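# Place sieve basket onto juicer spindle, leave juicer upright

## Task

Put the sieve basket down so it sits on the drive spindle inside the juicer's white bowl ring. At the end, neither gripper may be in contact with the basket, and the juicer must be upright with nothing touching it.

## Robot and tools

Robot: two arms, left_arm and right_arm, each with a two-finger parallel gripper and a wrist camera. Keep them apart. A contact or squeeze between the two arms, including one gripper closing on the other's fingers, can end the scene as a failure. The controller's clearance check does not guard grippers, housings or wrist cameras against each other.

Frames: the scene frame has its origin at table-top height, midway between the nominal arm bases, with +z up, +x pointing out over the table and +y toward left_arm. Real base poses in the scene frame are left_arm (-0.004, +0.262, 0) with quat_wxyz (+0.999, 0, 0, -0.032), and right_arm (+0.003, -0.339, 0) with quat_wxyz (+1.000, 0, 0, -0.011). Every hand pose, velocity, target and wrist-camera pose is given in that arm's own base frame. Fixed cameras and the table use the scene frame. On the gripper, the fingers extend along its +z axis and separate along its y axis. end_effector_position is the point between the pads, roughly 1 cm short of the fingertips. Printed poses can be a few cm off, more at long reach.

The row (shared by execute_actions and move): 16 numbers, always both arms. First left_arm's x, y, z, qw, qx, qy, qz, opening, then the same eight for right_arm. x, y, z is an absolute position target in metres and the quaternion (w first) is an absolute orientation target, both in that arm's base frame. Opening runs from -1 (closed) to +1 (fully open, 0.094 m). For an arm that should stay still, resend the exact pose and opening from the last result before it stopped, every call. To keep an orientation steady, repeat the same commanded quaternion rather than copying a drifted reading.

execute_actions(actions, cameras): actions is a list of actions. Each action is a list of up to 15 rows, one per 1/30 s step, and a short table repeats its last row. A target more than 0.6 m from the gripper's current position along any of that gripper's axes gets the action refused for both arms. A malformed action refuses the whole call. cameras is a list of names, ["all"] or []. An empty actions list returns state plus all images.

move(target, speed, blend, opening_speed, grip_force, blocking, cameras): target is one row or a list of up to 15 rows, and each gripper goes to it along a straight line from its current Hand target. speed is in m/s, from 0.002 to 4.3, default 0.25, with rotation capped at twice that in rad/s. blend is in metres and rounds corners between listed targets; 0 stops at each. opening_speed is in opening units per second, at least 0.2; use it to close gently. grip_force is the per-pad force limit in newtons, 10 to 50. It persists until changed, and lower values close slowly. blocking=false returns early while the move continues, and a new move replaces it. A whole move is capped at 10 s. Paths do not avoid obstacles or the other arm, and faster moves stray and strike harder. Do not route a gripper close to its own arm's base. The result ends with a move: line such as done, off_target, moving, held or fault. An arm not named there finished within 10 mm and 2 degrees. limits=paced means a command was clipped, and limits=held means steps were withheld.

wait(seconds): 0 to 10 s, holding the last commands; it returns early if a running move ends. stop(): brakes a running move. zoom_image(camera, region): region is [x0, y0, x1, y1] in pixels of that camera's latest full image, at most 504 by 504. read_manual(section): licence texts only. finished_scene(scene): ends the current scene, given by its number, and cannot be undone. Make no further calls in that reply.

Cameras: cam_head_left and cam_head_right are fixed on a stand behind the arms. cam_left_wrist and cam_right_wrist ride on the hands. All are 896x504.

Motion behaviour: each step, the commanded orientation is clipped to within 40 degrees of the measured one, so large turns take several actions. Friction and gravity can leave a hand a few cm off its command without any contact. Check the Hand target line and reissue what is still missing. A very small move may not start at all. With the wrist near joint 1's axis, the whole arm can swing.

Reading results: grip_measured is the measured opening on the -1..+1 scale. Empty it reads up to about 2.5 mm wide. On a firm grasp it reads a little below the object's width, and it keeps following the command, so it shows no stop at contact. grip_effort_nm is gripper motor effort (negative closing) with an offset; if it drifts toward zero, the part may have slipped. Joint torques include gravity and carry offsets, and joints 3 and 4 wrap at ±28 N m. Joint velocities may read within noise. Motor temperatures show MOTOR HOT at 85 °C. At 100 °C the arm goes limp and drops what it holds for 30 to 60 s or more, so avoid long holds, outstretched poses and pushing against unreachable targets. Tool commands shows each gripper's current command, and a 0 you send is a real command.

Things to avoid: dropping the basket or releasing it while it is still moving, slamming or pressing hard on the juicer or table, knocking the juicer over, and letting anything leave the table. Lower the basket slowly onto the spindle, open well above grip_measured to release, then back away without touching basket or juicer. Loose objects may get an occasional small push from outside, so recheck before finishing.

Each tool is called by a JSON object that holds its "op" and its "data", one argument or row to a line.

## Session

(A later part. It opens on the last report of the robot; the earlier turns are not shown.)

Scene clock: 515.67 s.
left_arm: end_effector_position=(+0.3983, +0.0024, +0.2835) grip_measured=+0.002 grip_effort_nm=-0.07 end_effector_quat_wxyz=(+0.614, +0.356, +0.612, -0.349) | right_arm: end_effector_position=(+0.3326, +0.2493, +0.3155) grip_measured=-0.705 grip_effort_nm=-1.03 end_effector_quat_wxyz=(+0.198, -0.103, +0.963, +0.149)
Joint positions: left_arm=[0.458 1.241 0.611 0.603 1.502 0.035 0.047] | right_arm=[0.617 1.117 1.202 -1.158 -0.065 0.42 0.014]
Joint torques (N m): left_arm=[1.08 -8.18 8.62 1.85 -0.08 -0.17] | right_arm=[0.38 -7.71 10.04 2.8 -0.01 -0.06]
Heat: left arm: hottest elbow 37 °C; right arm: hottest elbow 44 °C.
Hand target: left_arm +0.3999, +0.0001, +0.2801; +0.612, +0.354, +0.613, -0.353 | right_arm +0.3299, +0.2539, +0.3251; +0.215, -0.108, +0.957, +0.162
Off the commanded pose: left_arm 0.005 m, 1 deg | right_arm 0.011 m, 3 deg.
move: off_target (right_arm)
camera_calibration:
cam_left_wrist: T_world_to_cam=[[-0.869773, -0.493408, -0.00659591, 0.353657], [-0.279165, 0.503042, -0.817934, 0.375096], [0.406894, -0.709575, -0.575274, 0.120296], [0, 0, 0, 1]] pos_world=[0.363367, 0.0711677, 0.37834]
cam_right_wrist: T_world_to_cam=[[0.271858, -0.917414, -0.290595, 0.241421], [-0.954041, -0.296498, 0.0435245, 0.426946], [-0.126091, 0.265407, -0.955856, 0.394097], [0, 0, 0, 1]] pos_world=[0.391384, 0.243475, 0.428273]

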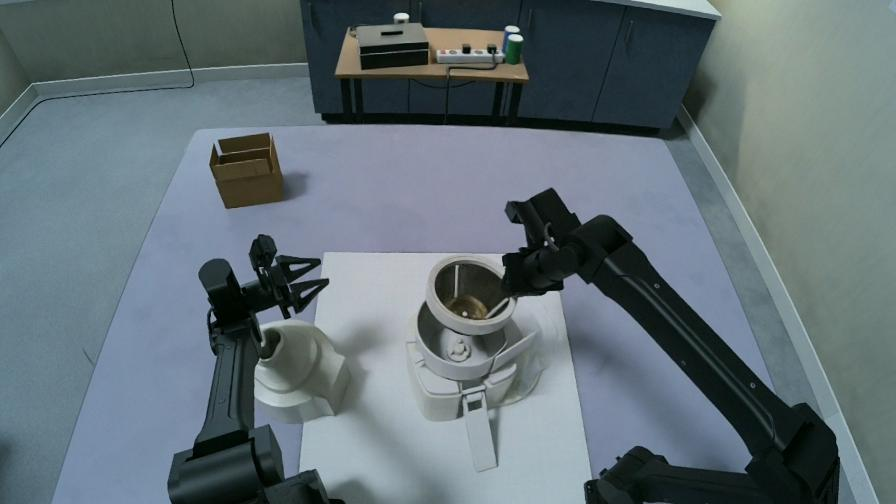

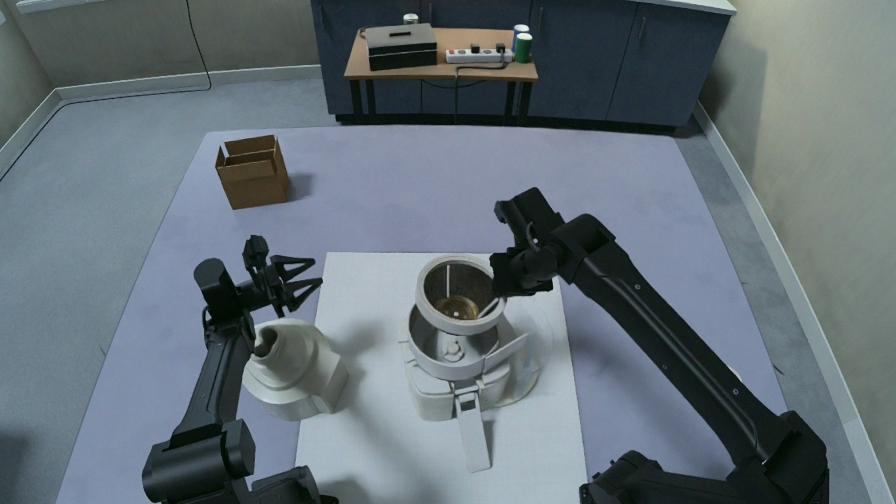

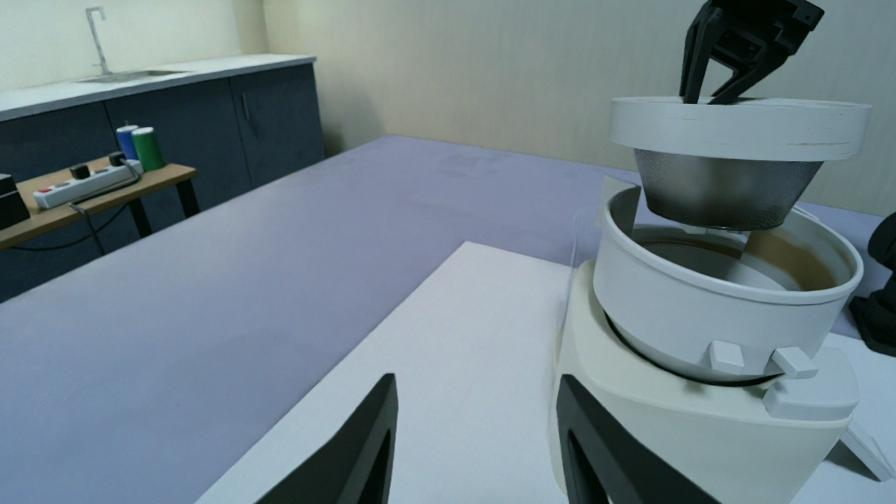

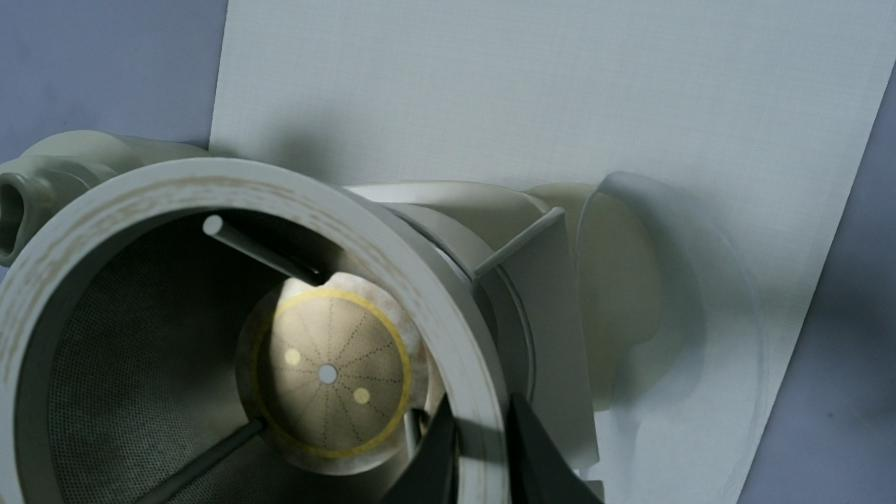

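{"op": "move", "data": {
  "target": [
    [0.40,0.0,0.28,0.612,0.3536,0.612,-0.3536,0,0.356,0.270,0.322,0.1805,-0.2885,0.9188,0.1995,-1]
  ],
  "speed": 0.12,
  "cameras": ["all"]
}}

{"op": "zoom_image", "data": {
  "camera": "cam_left_wrist",
  "region": [540, 0, 896, 400]
}}

{"op": "zoom_image", "data": {
  "camera": "cam_head_left",
  "region": [400, 250, 540, 390]
}}

{"op": "zoom_image", "data": {
  "camera": "cam_head_right",
  "region": [400, 250, 540, 390]
}}

Scene clock: 580.83 s.
left_arm: end_effector_position=(+0.3983, +0.0024, +0.2835) grip_measured=+0.002 grip_effort_nm=-0.07 end_effector_quat_wxyz=(+0.614, +0.356, +0.612, -0.349) | right_arm: end_effector_position=(+0.3385, +0.2640, +0.2818) grip_measured=-0.705 grip_effort_nm=-1.03 end_effector_quat_wxyz=(+0.146, -0.287, +0.928, +0.189)
Joint positions: left_arm=[0.458 1.241 0.611 0.603 1.502 0.035 0.047] | right_arm=[0.547 1.214 1.202 -1.169 -0.29 0.005 0.014]
Joint torques (N m): left_arm=[1.14 -7 8.36 1.89 -0.01 -0.21] | right_arm=[-1.61 -7.77 17.22 0.98 -0.5 -0.2]
Motor temperatures (°C): left_arm=[25 33 37 26 24 26 27] | right_arm=[26 32 42 23 26 25 28]
Heat: left arm: hottest elbow 37 °C; right arm: hottest elbow 42 °C.
Hand target: left_arm +0.3999, +0.0001, +0.2801; +0.612, +0.354, +0.613, -0.353 | right_arm +0.3537, +0.2685, +0.3216; +0.181, -0.288, +0.919, +0.199
Off the commanded pose: left_arm 0.005 m, 1 deg | right_arm 0.044 m, 4 deg.
move: off_target (right_arm)
camera_calibration:
cam_left_wrist: T_world_to_cam=[[-0.869773, -0.493408, -0.00659591, 0.353657], [-0.279165, 0.503042, -0.817934, 0.375096], [0.406894, -0.709575, -0.575274, 0.120296], [0, 0, 0, 1]] pos_world=[0.363367, 0.0711677, 0.37834]
cam_right_wrist: T_world_to_cam=[[0.591617, -0.743915, -0.310774, 0.0951512], [-0.764131, -0.640317, 0.0780915, 0.455183], [-0.257087, 0.191272, -0.94727, 0.420103], [0, 0, 0, 1]] pos_world=[0.399529, 0.281892, 0.391976]

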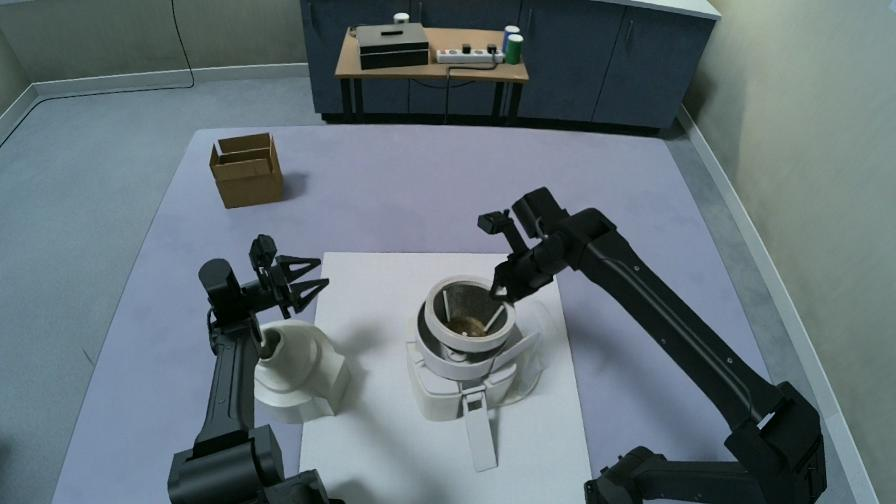

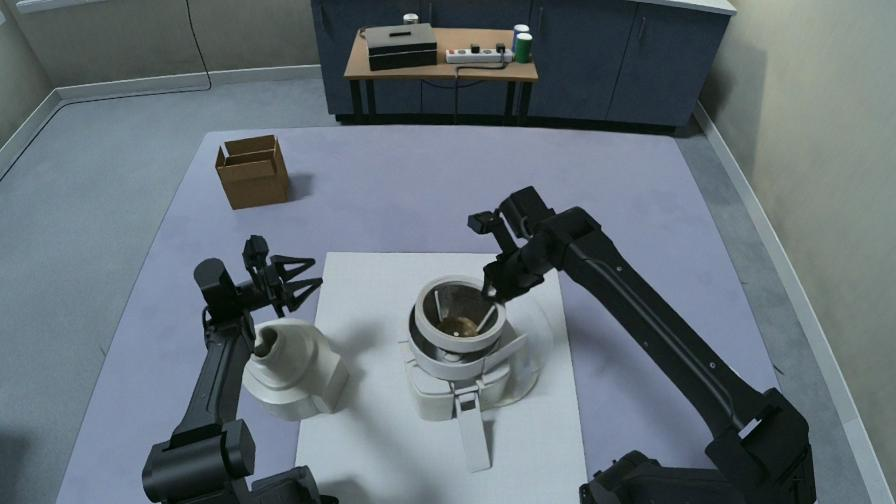

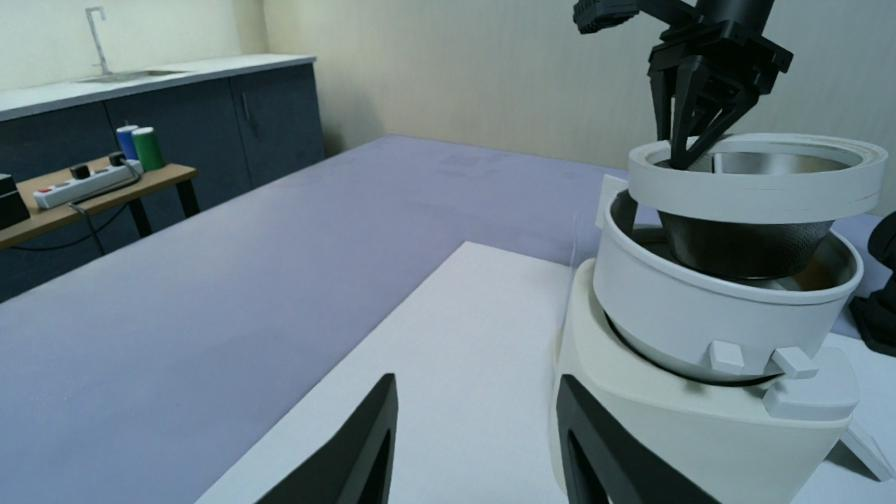

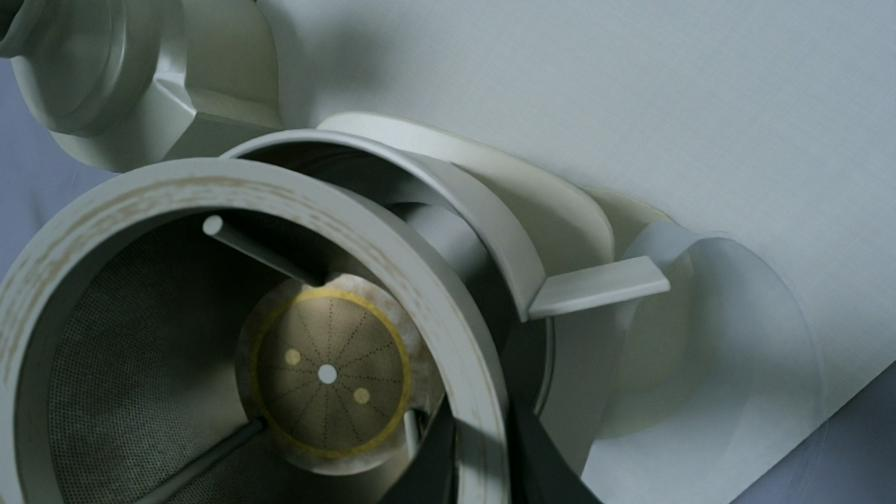

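Scaled by 1.260 from the camera's 896x504 image, which has a finer 1280x720 frame.

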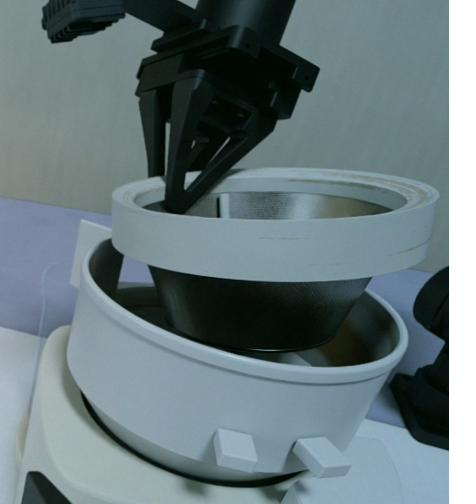

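Scaled by 3.600 from the camera's 896x504 image, which has a finer 1280x720 frame.

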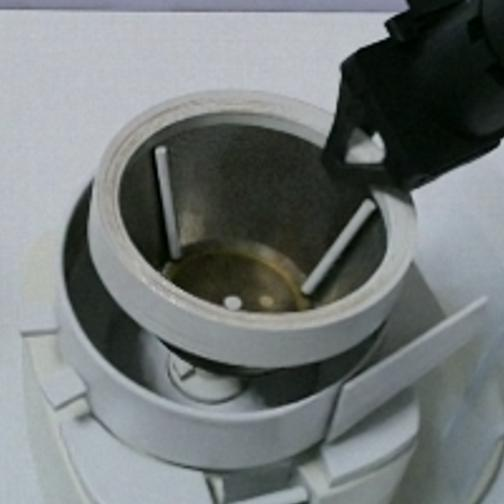

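Scaled by 3.600 from the camera's 896x504 image, which has a finer 1280x720 frame.

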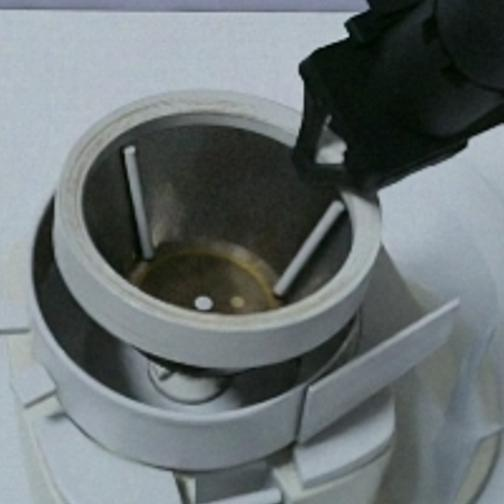

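{"op": "move", "data": {
  "target": [
    [0.40,0.0,0.28,0.612,0.3536,0.612,-0.3536,0,0.365,0.270,0.310,0.1805,-0.2885,0.9188,0.1995,-1],
    [0.40,0.0,0.28,0.612,0.3536,0.612,-0.3536,0,0.362,0.269,0.275,0.1805,-0.2885,0.9188,0.1995,-1]
  ],
  "speed": 0.08,
  "cameras": ["all"]
}}

{"op": "zoom_image", "data": {
  "camera": "cam_left_wrist",
  "region": [540, 0, 896, 400]
}}

{"op": "zoom_image", "data": {
  "camera": "cam_head_left",
  "region": [400, 250, 540, 390]
}}

Scene clock: 591.13 s.
left_arm: end_effector_position=(+0.3983, +0.0024, +0.2835) grip_measured=+0.002 grip_effort_nm=-0.07 end_effector_quat_wxyz=(+0.614, +0.356, +0.612, -0.349) | right_arm: end_effector_position=(+0.3569, +0.2696, +0.2734) grip_measured=-0.705 grip_effort_nm=-1.03 end_effector_quat_wxyz=(+0.170, -0.289, +0.922, +0.195)
Joint positions: left_arm=[0.458 1.241 0.611 0.603 1.502 0.035 0.047] | right_arm=[0.534 1.234 1.183 -1.082 -0.296 -0.007 0.014]
Joint torques (N m): left_arm=[0.73 -7.24 8.62 1.87 -0.07 -0.18] | right_arm=[-1.55 -8.35 9.99 2.55 -0.5 -0.16]
Heat: left arm: hottest elbow 37 °C; right arm: hottest elbow 44 °C.
Hand target: left_arm +0.3999, +0.0001, +0.2801; +0.612, +0.354, +0.613, -0.353 | right_arm +0.3619, +0.2690, +0.2751; +0.180, -0.289, +0.919, +0.199
Off the commanded pose: left_arm 0.005 m, 1 deg | right_arm 0.005 m, 1 deg.
move: done
camera_calibration:
cam_left_wrist: T_world_to_cam=[[-0.869773, -0.493408, -0.00659591, 0.353657], [-0.279165, 0.503042, -0.817934, 0.375096], [0.406894, -0.709575, -0.575274, 0.120296], [0, 0, 0, 1]] pos_world=[0.363367, 0.0711677, 0.37834]
cam_right_wrist: T_world_to_cam=[[0.60582, -0.735203, -0.304071, 0.0765303], [-0.766199, -0.642081, 0.0259193, 0.488839], [-0.214294, 0.217276, -0.952297, 0.394952], [0, 0, 0, 1]] pos_world=[0.41282, 0.284326, 0.386712]

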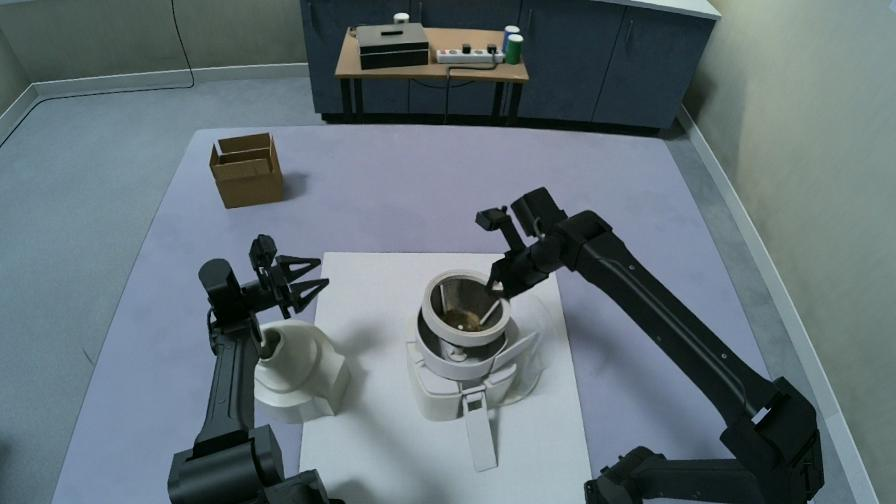

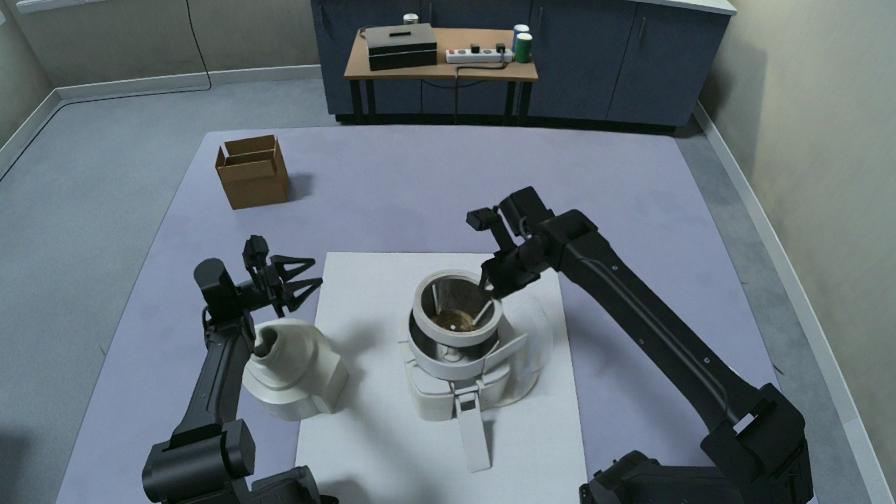

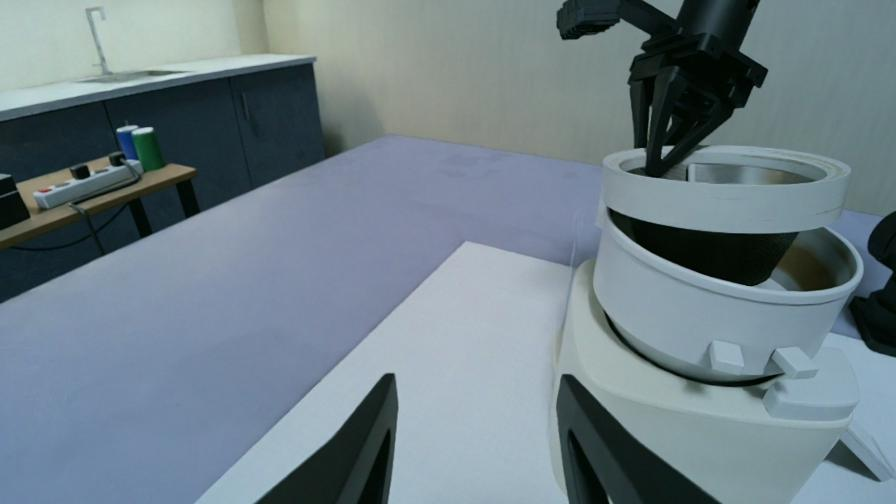

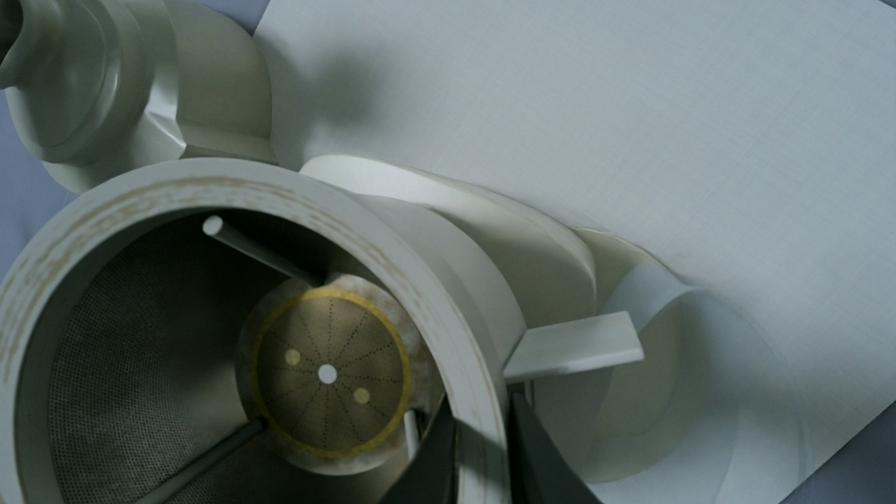

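Scaled by 1.260 from the camera's 896x504 image, which has a finer 1280x720 frame.

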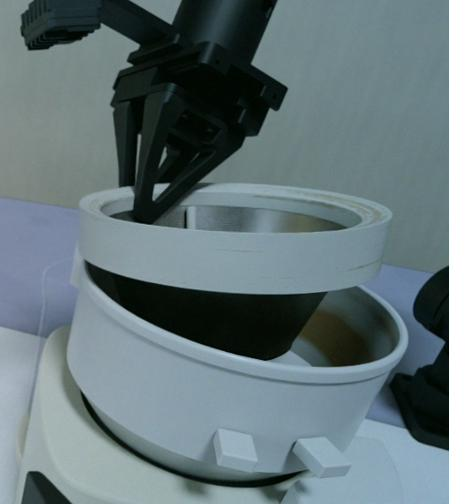

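Scaled by 3.600 from the camera's 896x504 image, which has a finer 1280x720 frame.

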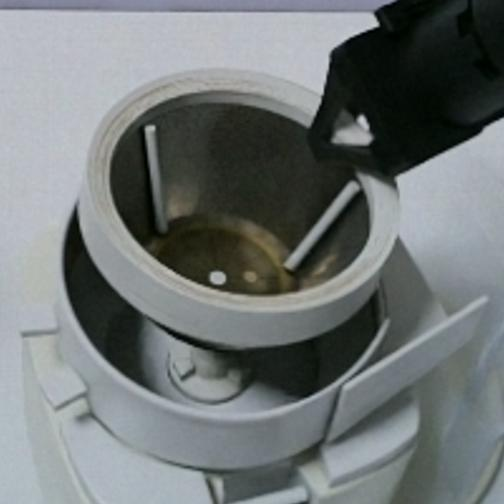

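{"op": "move", "data": {
  "target": [
    [0.40,0.0,0.28,0.612,0.3536,0.612,-0.3536,0,0.363,0.267,0.245,0.1805,-0.2885,0.9188,0.1995,-1],
    [0.40,0.0,0.28,0.612,0.3536,0.612,-0.3536,0,0.363,0.267,0.222,0.1805,-0.2885,0.9188,0.1995,-1]
  ],
  "speed": 0.06,
  "cameras": ["cam_left_wrist","cam_head_left"]
}}

Scene clock: 611.87 s.
left_arm: end_effector_position=(+0.3983, +0.0024, +0.2835) grip_measured=+0.002 grip_effort_nm=-0.07 end_effector_quat_wxyz=(+0.614, +0.356, +0.612, -0.349) | right_arm: end_effector_position=(+0.3590, +0.2712, +0.2653) grip_measured=-0.705 grip_effort_nm=-1.03 end_effector_quat_wxyz=(+0.214, -0.295, +0.907, +0.211)
Joint positions: left_arm=[0.458 1.241 0.611 0.603 1.502 0.035 0.047] | right_arm=[0.529 1.191 1.096 -0.942 -0.311 -0.013 0.014]
Joint torques (N m): left_arm=[0.91 -6.48 8.5 1.87 -0.09 -0.19] | right_arm=[-1.67 -3.72 6.63 2.59 -0.01 -0.16]
Heat: left arm: hottest elbow 38 °C; right arm: hottest elbow 45 °C.
Hand target: left_arm +0.3999, +0.0001, +0.2801; +0.612, +0.354, +0.613, -0.353 | right_arm +0.3603, +0.2656, +0.2235; +0.180, -0.289, +0.919, +0.200
Off the commanded pose: left_arm 0.005 m, 1 deg | right_arm 0.044 m, 4 deg.
move: off_target (right_arm)
camera_calibration:
cam_left_wrist: T_world_to_cam=[[-0.869773, -0.493408, -0.00659591, 0.353657], [-0.279165, 0.503042, -0.817934, 0.375096], [0.406894, -0.709575, -0.575274, 0.120296], [0, 0, 0, 1]] pos_world=[0.363367, 0.0711677, 0.37834]
Images, in order (width x height): cam_head_left 896x504, cam_left_wrist 896x504.

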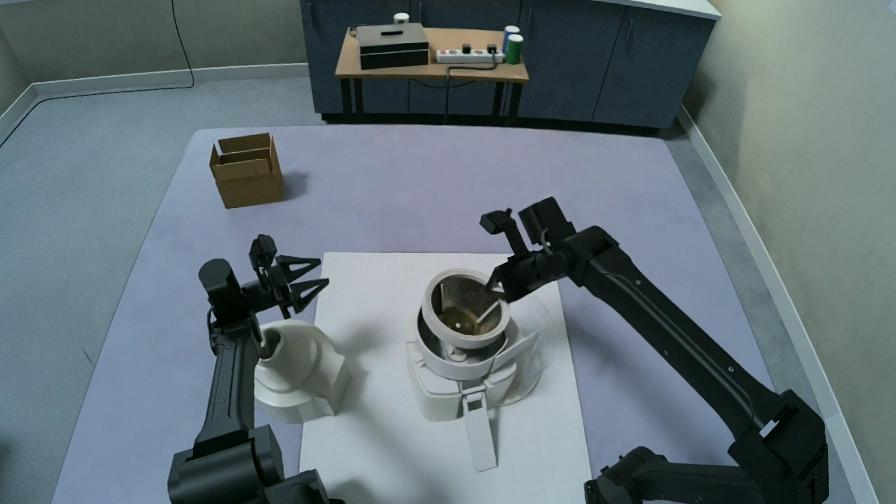

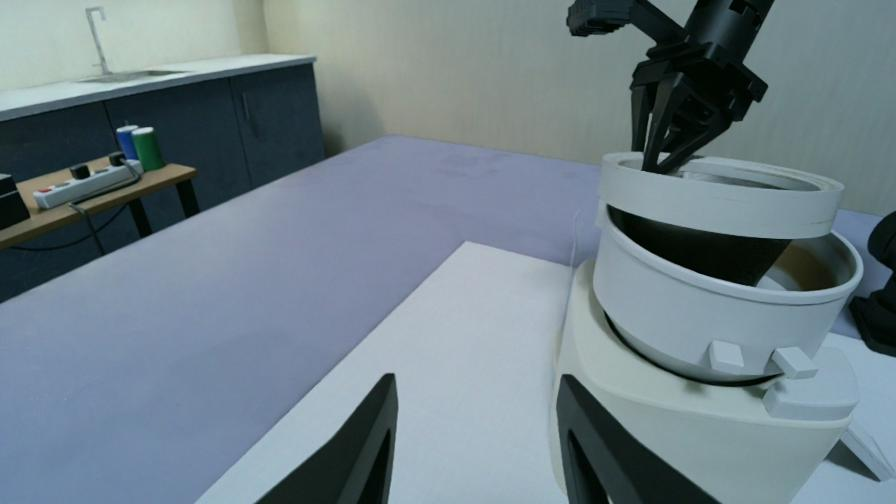

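{"op": "zoom_image", "data": {
  "camera": "cam_left_wrist",
  "region": [540, 60, 896, 400]
}}

{"op": "zoom_image", "data": {
  "camera": "cam_head_left",
  "region": [390, 250, 560, 420]
}}

Scaled by 1.416 from the camera's 896x504 image, which has a finer 1280x720 frame.

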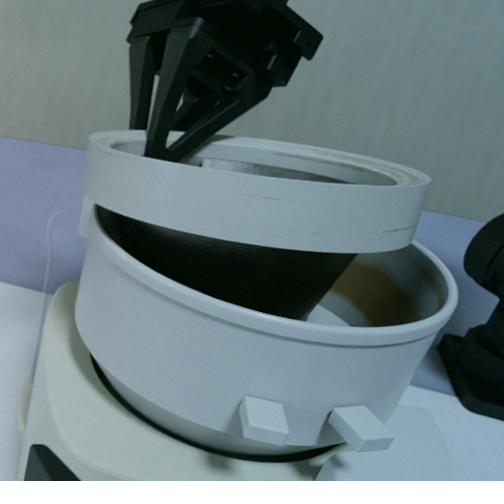

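Scaled by 2.965 from the camera's 896x504 image, which has a finer 1280x720 frame.

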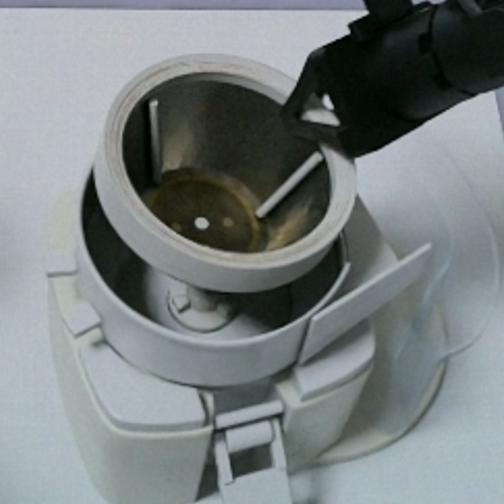

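{"op": "move", "data": {
  "target": [
    [0.40,0.0,0.28,0.612,0.3536,0.612,-0.3536,0,0.360,0.268,0.280,0.1805,-0.2885,0.9188,0.1995,-1],
    [0.40,0.0,0.28,0.612,0.3536,0.612,-0.3536,0,0.356,0.262,0.268,0.1805,-0.2885,0.9188,0.1995,-1]
  ],
  "speed": 0.08,
  "cameras": ["cam_left_wrist","cam_head_left"]
}}

{"op": "zoom_image", "data": {
  "camera": "cam_left_wrist",
  "region": [540, 60, 896, 400]
}}

{"op": "zoom_image", "data": {
  "camera": "cam_head_left",
  "region": [390, 250, 560, 420]
}}

Scene clock: 632.57 s.
left_arm: end_effector_position=(+0.3983, +0.0024, +0.2835) grip_measured=+0.002 grip_effort_nm=-0.07 end_effector_quat_wxyz=(+0.614, +0.356, +0.612, -0.349) | right_arm: end_effector_position=(+0.3515, +0.2644, +0.2676) grip_measured=-0.705 grip_effort_nm=-1.03 end_effector_quat_wxyz=(+0.181, -0.291, +0.918, +0.199)
Joint positions: left_arm=[0.458 1.241 0.611 0.603 1.502 0.035 0.047] | right_arm=[0.528 1.203 1.137 -1.044 -0.303 -0.015 0.014]
Joint torques (N m): left_arm=[1.32 -7.12 8.58 1.59 -0.07 -0.19] | right_arm=[-1.38 -7.06 11.03 1.46 -0.35 -0.14]
Heat: left arm: hottest elbow 38 °C; right arm: hottest elbow 43 °C.
Hand target: left_arm +0.3999, +0.0001, +0.2801; +0.612, +0.354, +0.613, -0.353 | right_arm +0.3560, +0.2620, +0.2680; +0.181, -0.288, +0.919, +0.199
Off the commanded pose: left_arm 0.005 m, 1 deg | right_arm 0.005 m, 0 deg.
move: done
camera_calibration:
cam_left_wrist: T_world_to_cam=[[-0.869773, -0.493408, -0.00659591, 0.353657], [-0.279165, 0.503042, -0.817934, 0.375096], [0.406894, -0.709575, -0.575274, 0.120296], [0, 0, 0, 1]] pos_world=[0.363367, 0.0711677, 0.37834]
Images, in order (width x height): cam_head_left 896x504, cam_left_wrist 896x504.

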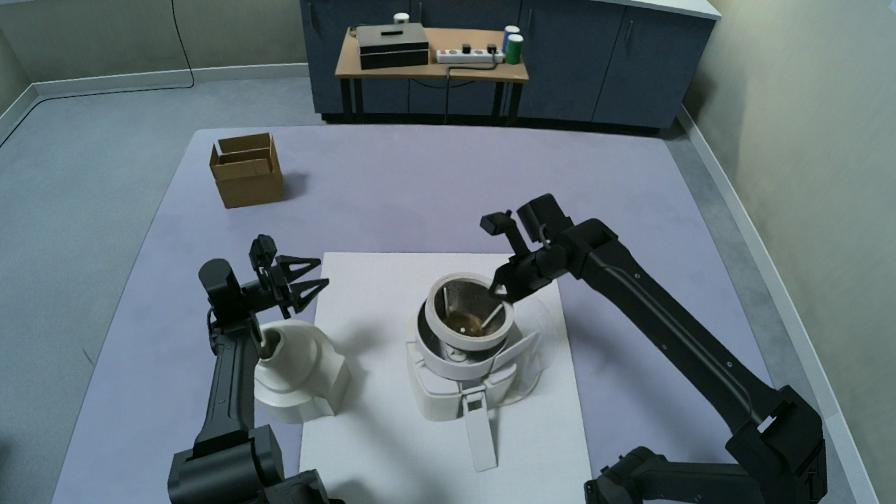

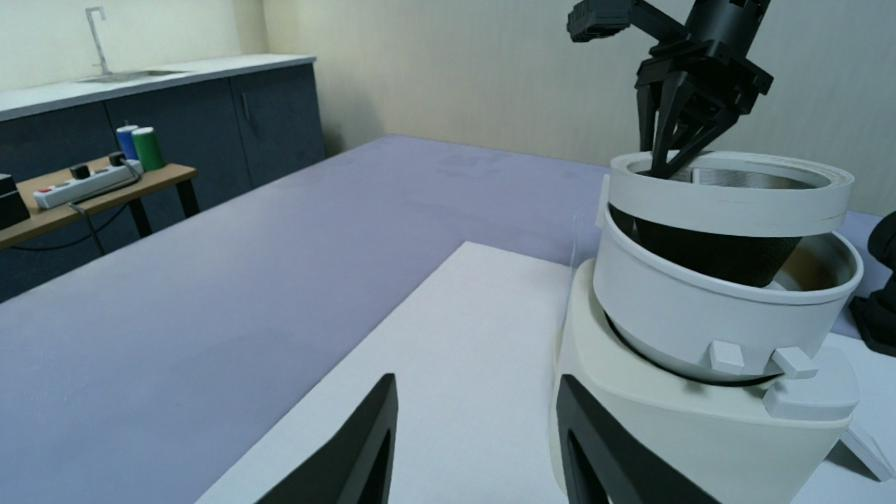

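Scaled by 1.416 from the camera's 896x504 image, which has a finer 1280x720 frame.

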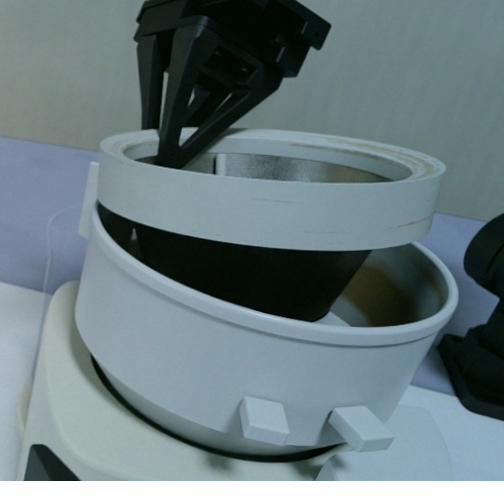

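Scaled by 2.965 from the camera's 896x504 image, which has a finer 1280x720 frame.

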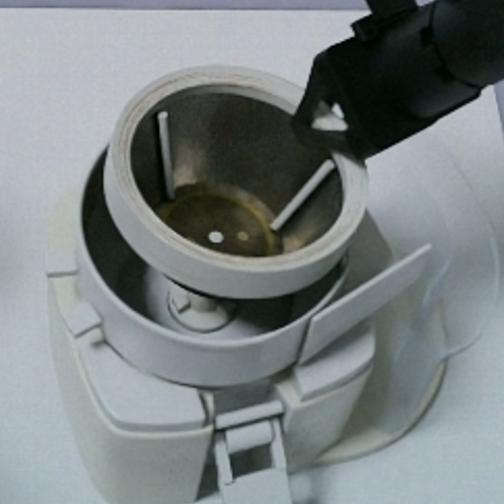

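{"op": "move", "data": {
  "target": [
    [0.40,0.0,0.28,0.612,0.3536,0.612,-0.3536,0,0.360,0.263,0.30,0.2656,-0.3176,0.9023,0.1187,-1]
  ],
  "speed": 0.1,
  "cameras": ["cam_left_wrist","cam_head_left"]
}}

{"op": "zoom_image", "data": {
  "camera": "cam_left_wrist",
  "region": [540, 60, 896, 400]
}}

{"op": "zoom_image", "data": {
  "camera": "cam_head_left",
  "region": [390, 250, 560, 420]
}}

Scene clock: 687.40 s.
left_arm: end_effector_position=(+0.3983, +0.0024, +0.2835) grip_measured=+0.002 grip_effort_nm=-0.07 end_effector_quat_wxyz=(+0.614, +0.356, +0.612, -0.349) | right_arm: end_effector_position=(+0.3580, +0.2557, +0.2805) grip_measured=-0.705 grip_effort_nm=-1.03 end_effector_quat_wxyz=(+0.237, -0.311, +0.914, +0.111)
Joint positions: left_arm=[0.458 1.241 0.611 0.603 1.502 0.035 0.047] | right_arm=[0.585 1.164 1.137 -1.02 -0.091 -0.046 0.014]
Joint torques (N m): left_arm=[0.62 -6.95 8.54 1.77 -0.07 -0.19] | right_arm=[0.15 -8.47 11.73 2.82 -0.05 -0.11]
Heat: left arm: hottest elbow 38 °C; right arm: hottest elbow 46 °C.
Hand target: left_arm +0.3999, +0.0001, +0.2801; +0.612, +0.354, +0.613, -0.353 | right_arm +0.3595, +0.2626, +0.3001; +0.265, -0.318, +0.903, +0.119
Off the commanded pose: left_arm 0.005 m, 1 deg | right_arm 0.021 m, 4 deg.
move: off_target (right_arm)
camera_calibration:
cam_left_wrist: T_world_to_cam=[[-0.869773, -0.493408, -0.00659591, 0.353657], [-0.279165, 0.503042, -0.817934, 0.375096], [0.406894, -0.709575, -0.575274, 0.120296], [0, 0, 0, 1]] pos_world=[0.363367, 0.0711677, 0.37834]
Images, in order (width x height): cam_head_left 896x504, cam_left_wrist 896x504.

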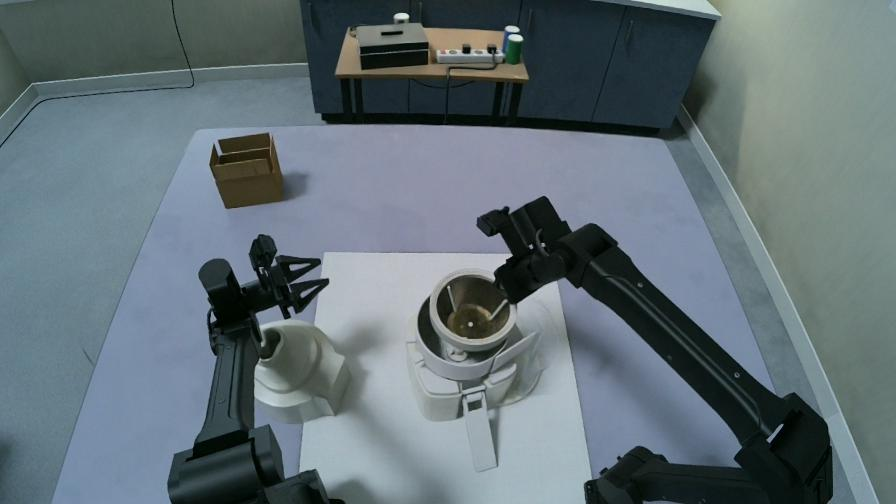

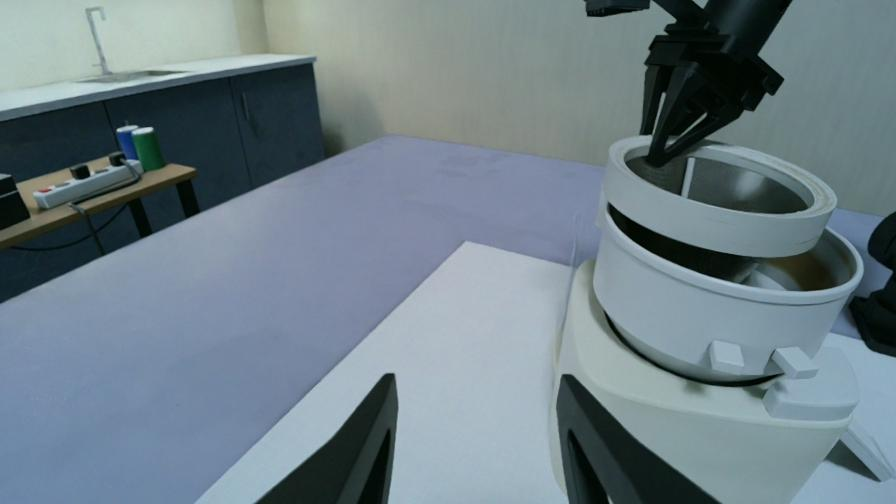

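Scaled by 1.416 from the camera's 896x504 image, which has a finer 1280x720 frame.

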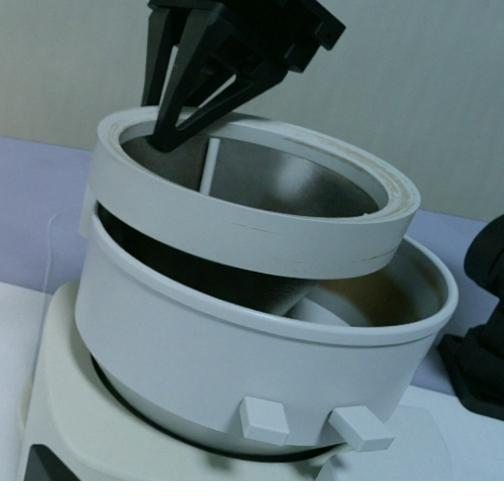

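Scaled by 2.965 from the camera's 896x504 image, which has a finer 1280x720 frame.

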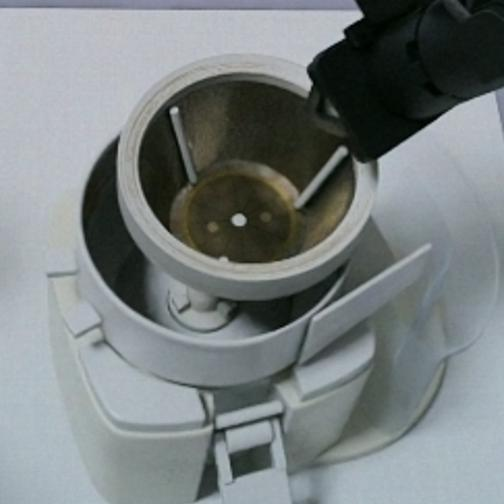

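{"op": "move", "data": {
  "target": [
    [0.40,0.0,0.28,0.612,0.3536,0.612,-0.3536,0,0.357,0.273,0.305,0.3124,-0.3234,0.8871,0.1019,-1]
  ],
  "speed": 0.1,
  "cameras": ["cam_left_wrist","cam_head_left"]
}}

{"op": "zoom_image", "data": {
  "camera": "cam_left_wrist",
  "region": [540, 60, 896, 400]
}}

{"op": "zoom_image", "data": {
  "camera": "cam_head_left",
  "region": [390, 250, 560, 420]
}}

Scene clock: 702.53 s.
left_arm: end_effector_position=(+0.3983, +0.0024, +0.2835) grip_measured=+0.002 grip_effort_nm=-0.07 end_effector_quat_wxyz=(+0.614, +0.356, +0.612, -0.349) | right_arm: end_effector_position=(+0.3591, +0.2685, +0.2941) grip_measured=-0.705 grip_effort_nm=-1.03 end_effector_quat_wxyz=(+0.293, -0.321, +0.896, +0.094)
Joint positions: left_arm=[0.458 1.241 0.611 0.603 1.502 0.035 0.047] | right_arm=[0.639 1.129 1.112 -0.929 -0.01 -0.047 0.014]
Joint torques (N m): left_arm=[0.91 -6.95 8.53 1.96 -0.1 -0.11] | right_arm=[0.15 -8.06 10.35 2.89 0 -0.05]
Motor temperatures (°C): left_arm=[25 32 38 26 24 26 27] | right_arm=[26 32 47 23 26 25 28]
Heat: left arm: hottest elbow 38 °C; right arm: hottest elbow 47 °C.
Hand target: left_arm +0.3999, +0.0001, +0.2801; +0.612, +0.354, +0.613, -0.353 | right_arm +0.3568, +0.2729, +0.3050; +0.312, -0.324, +0.887, +0.102
Off the commanded pose: left_arm 0.005 m, 1 deg | right_arm 0.012 m, 3 deg.
move: off_target (right_arm)
camera_calibration:
cam_left_wrist: T_world_to_cam=[[-0.869773, -0.493408, -0.00659591, 0.353657], [-0.279165, 0.503042, -0.817934, 0.375096], [0.406894, -0.709575, -0.575274, 0.120296], [0, 0, 0, 1]] pos_world=[0.363367, 0.0711677, 0.37834]
Images, in order (width x height): cam_head_left 896x504, cam_left_wrist 896x504.

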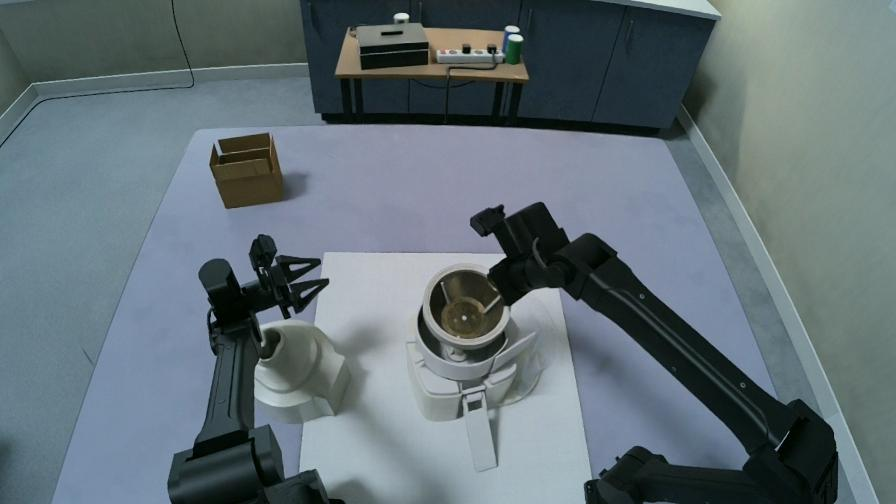

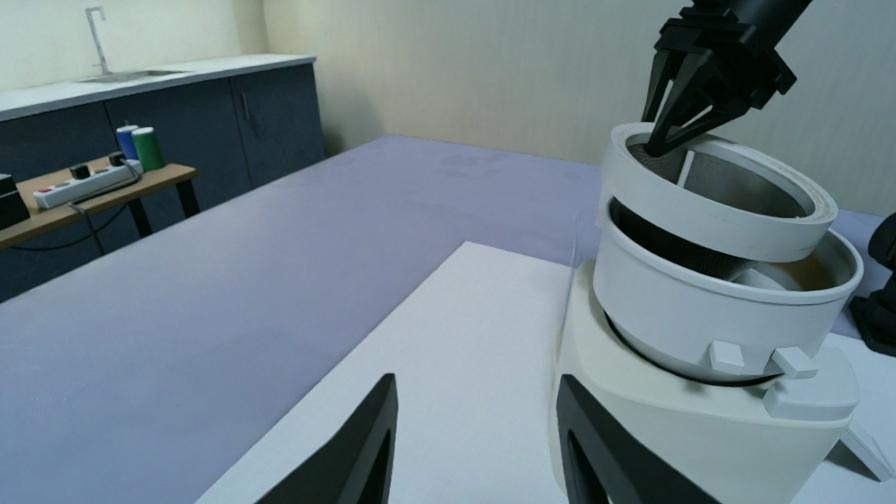

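Scaled by 1.416 from the camera's 896x504 image, which has a finer 1280x720 frame.

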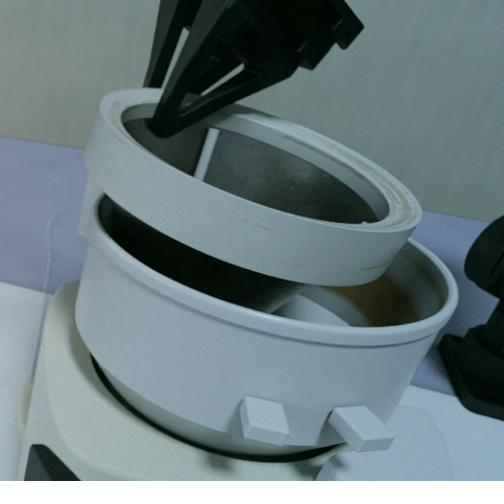

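Scaled by 2.965 from the camera's 896x504 image, which has a finer 1280x720 frame.

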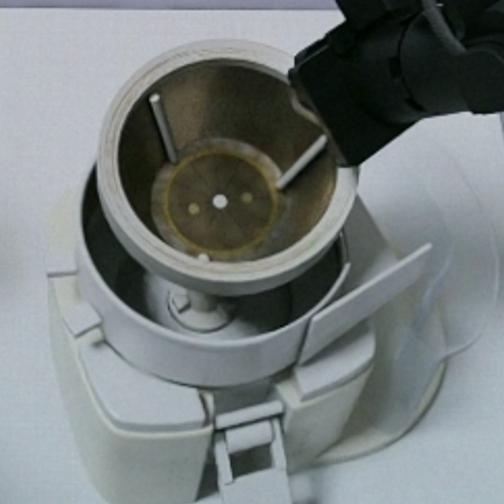

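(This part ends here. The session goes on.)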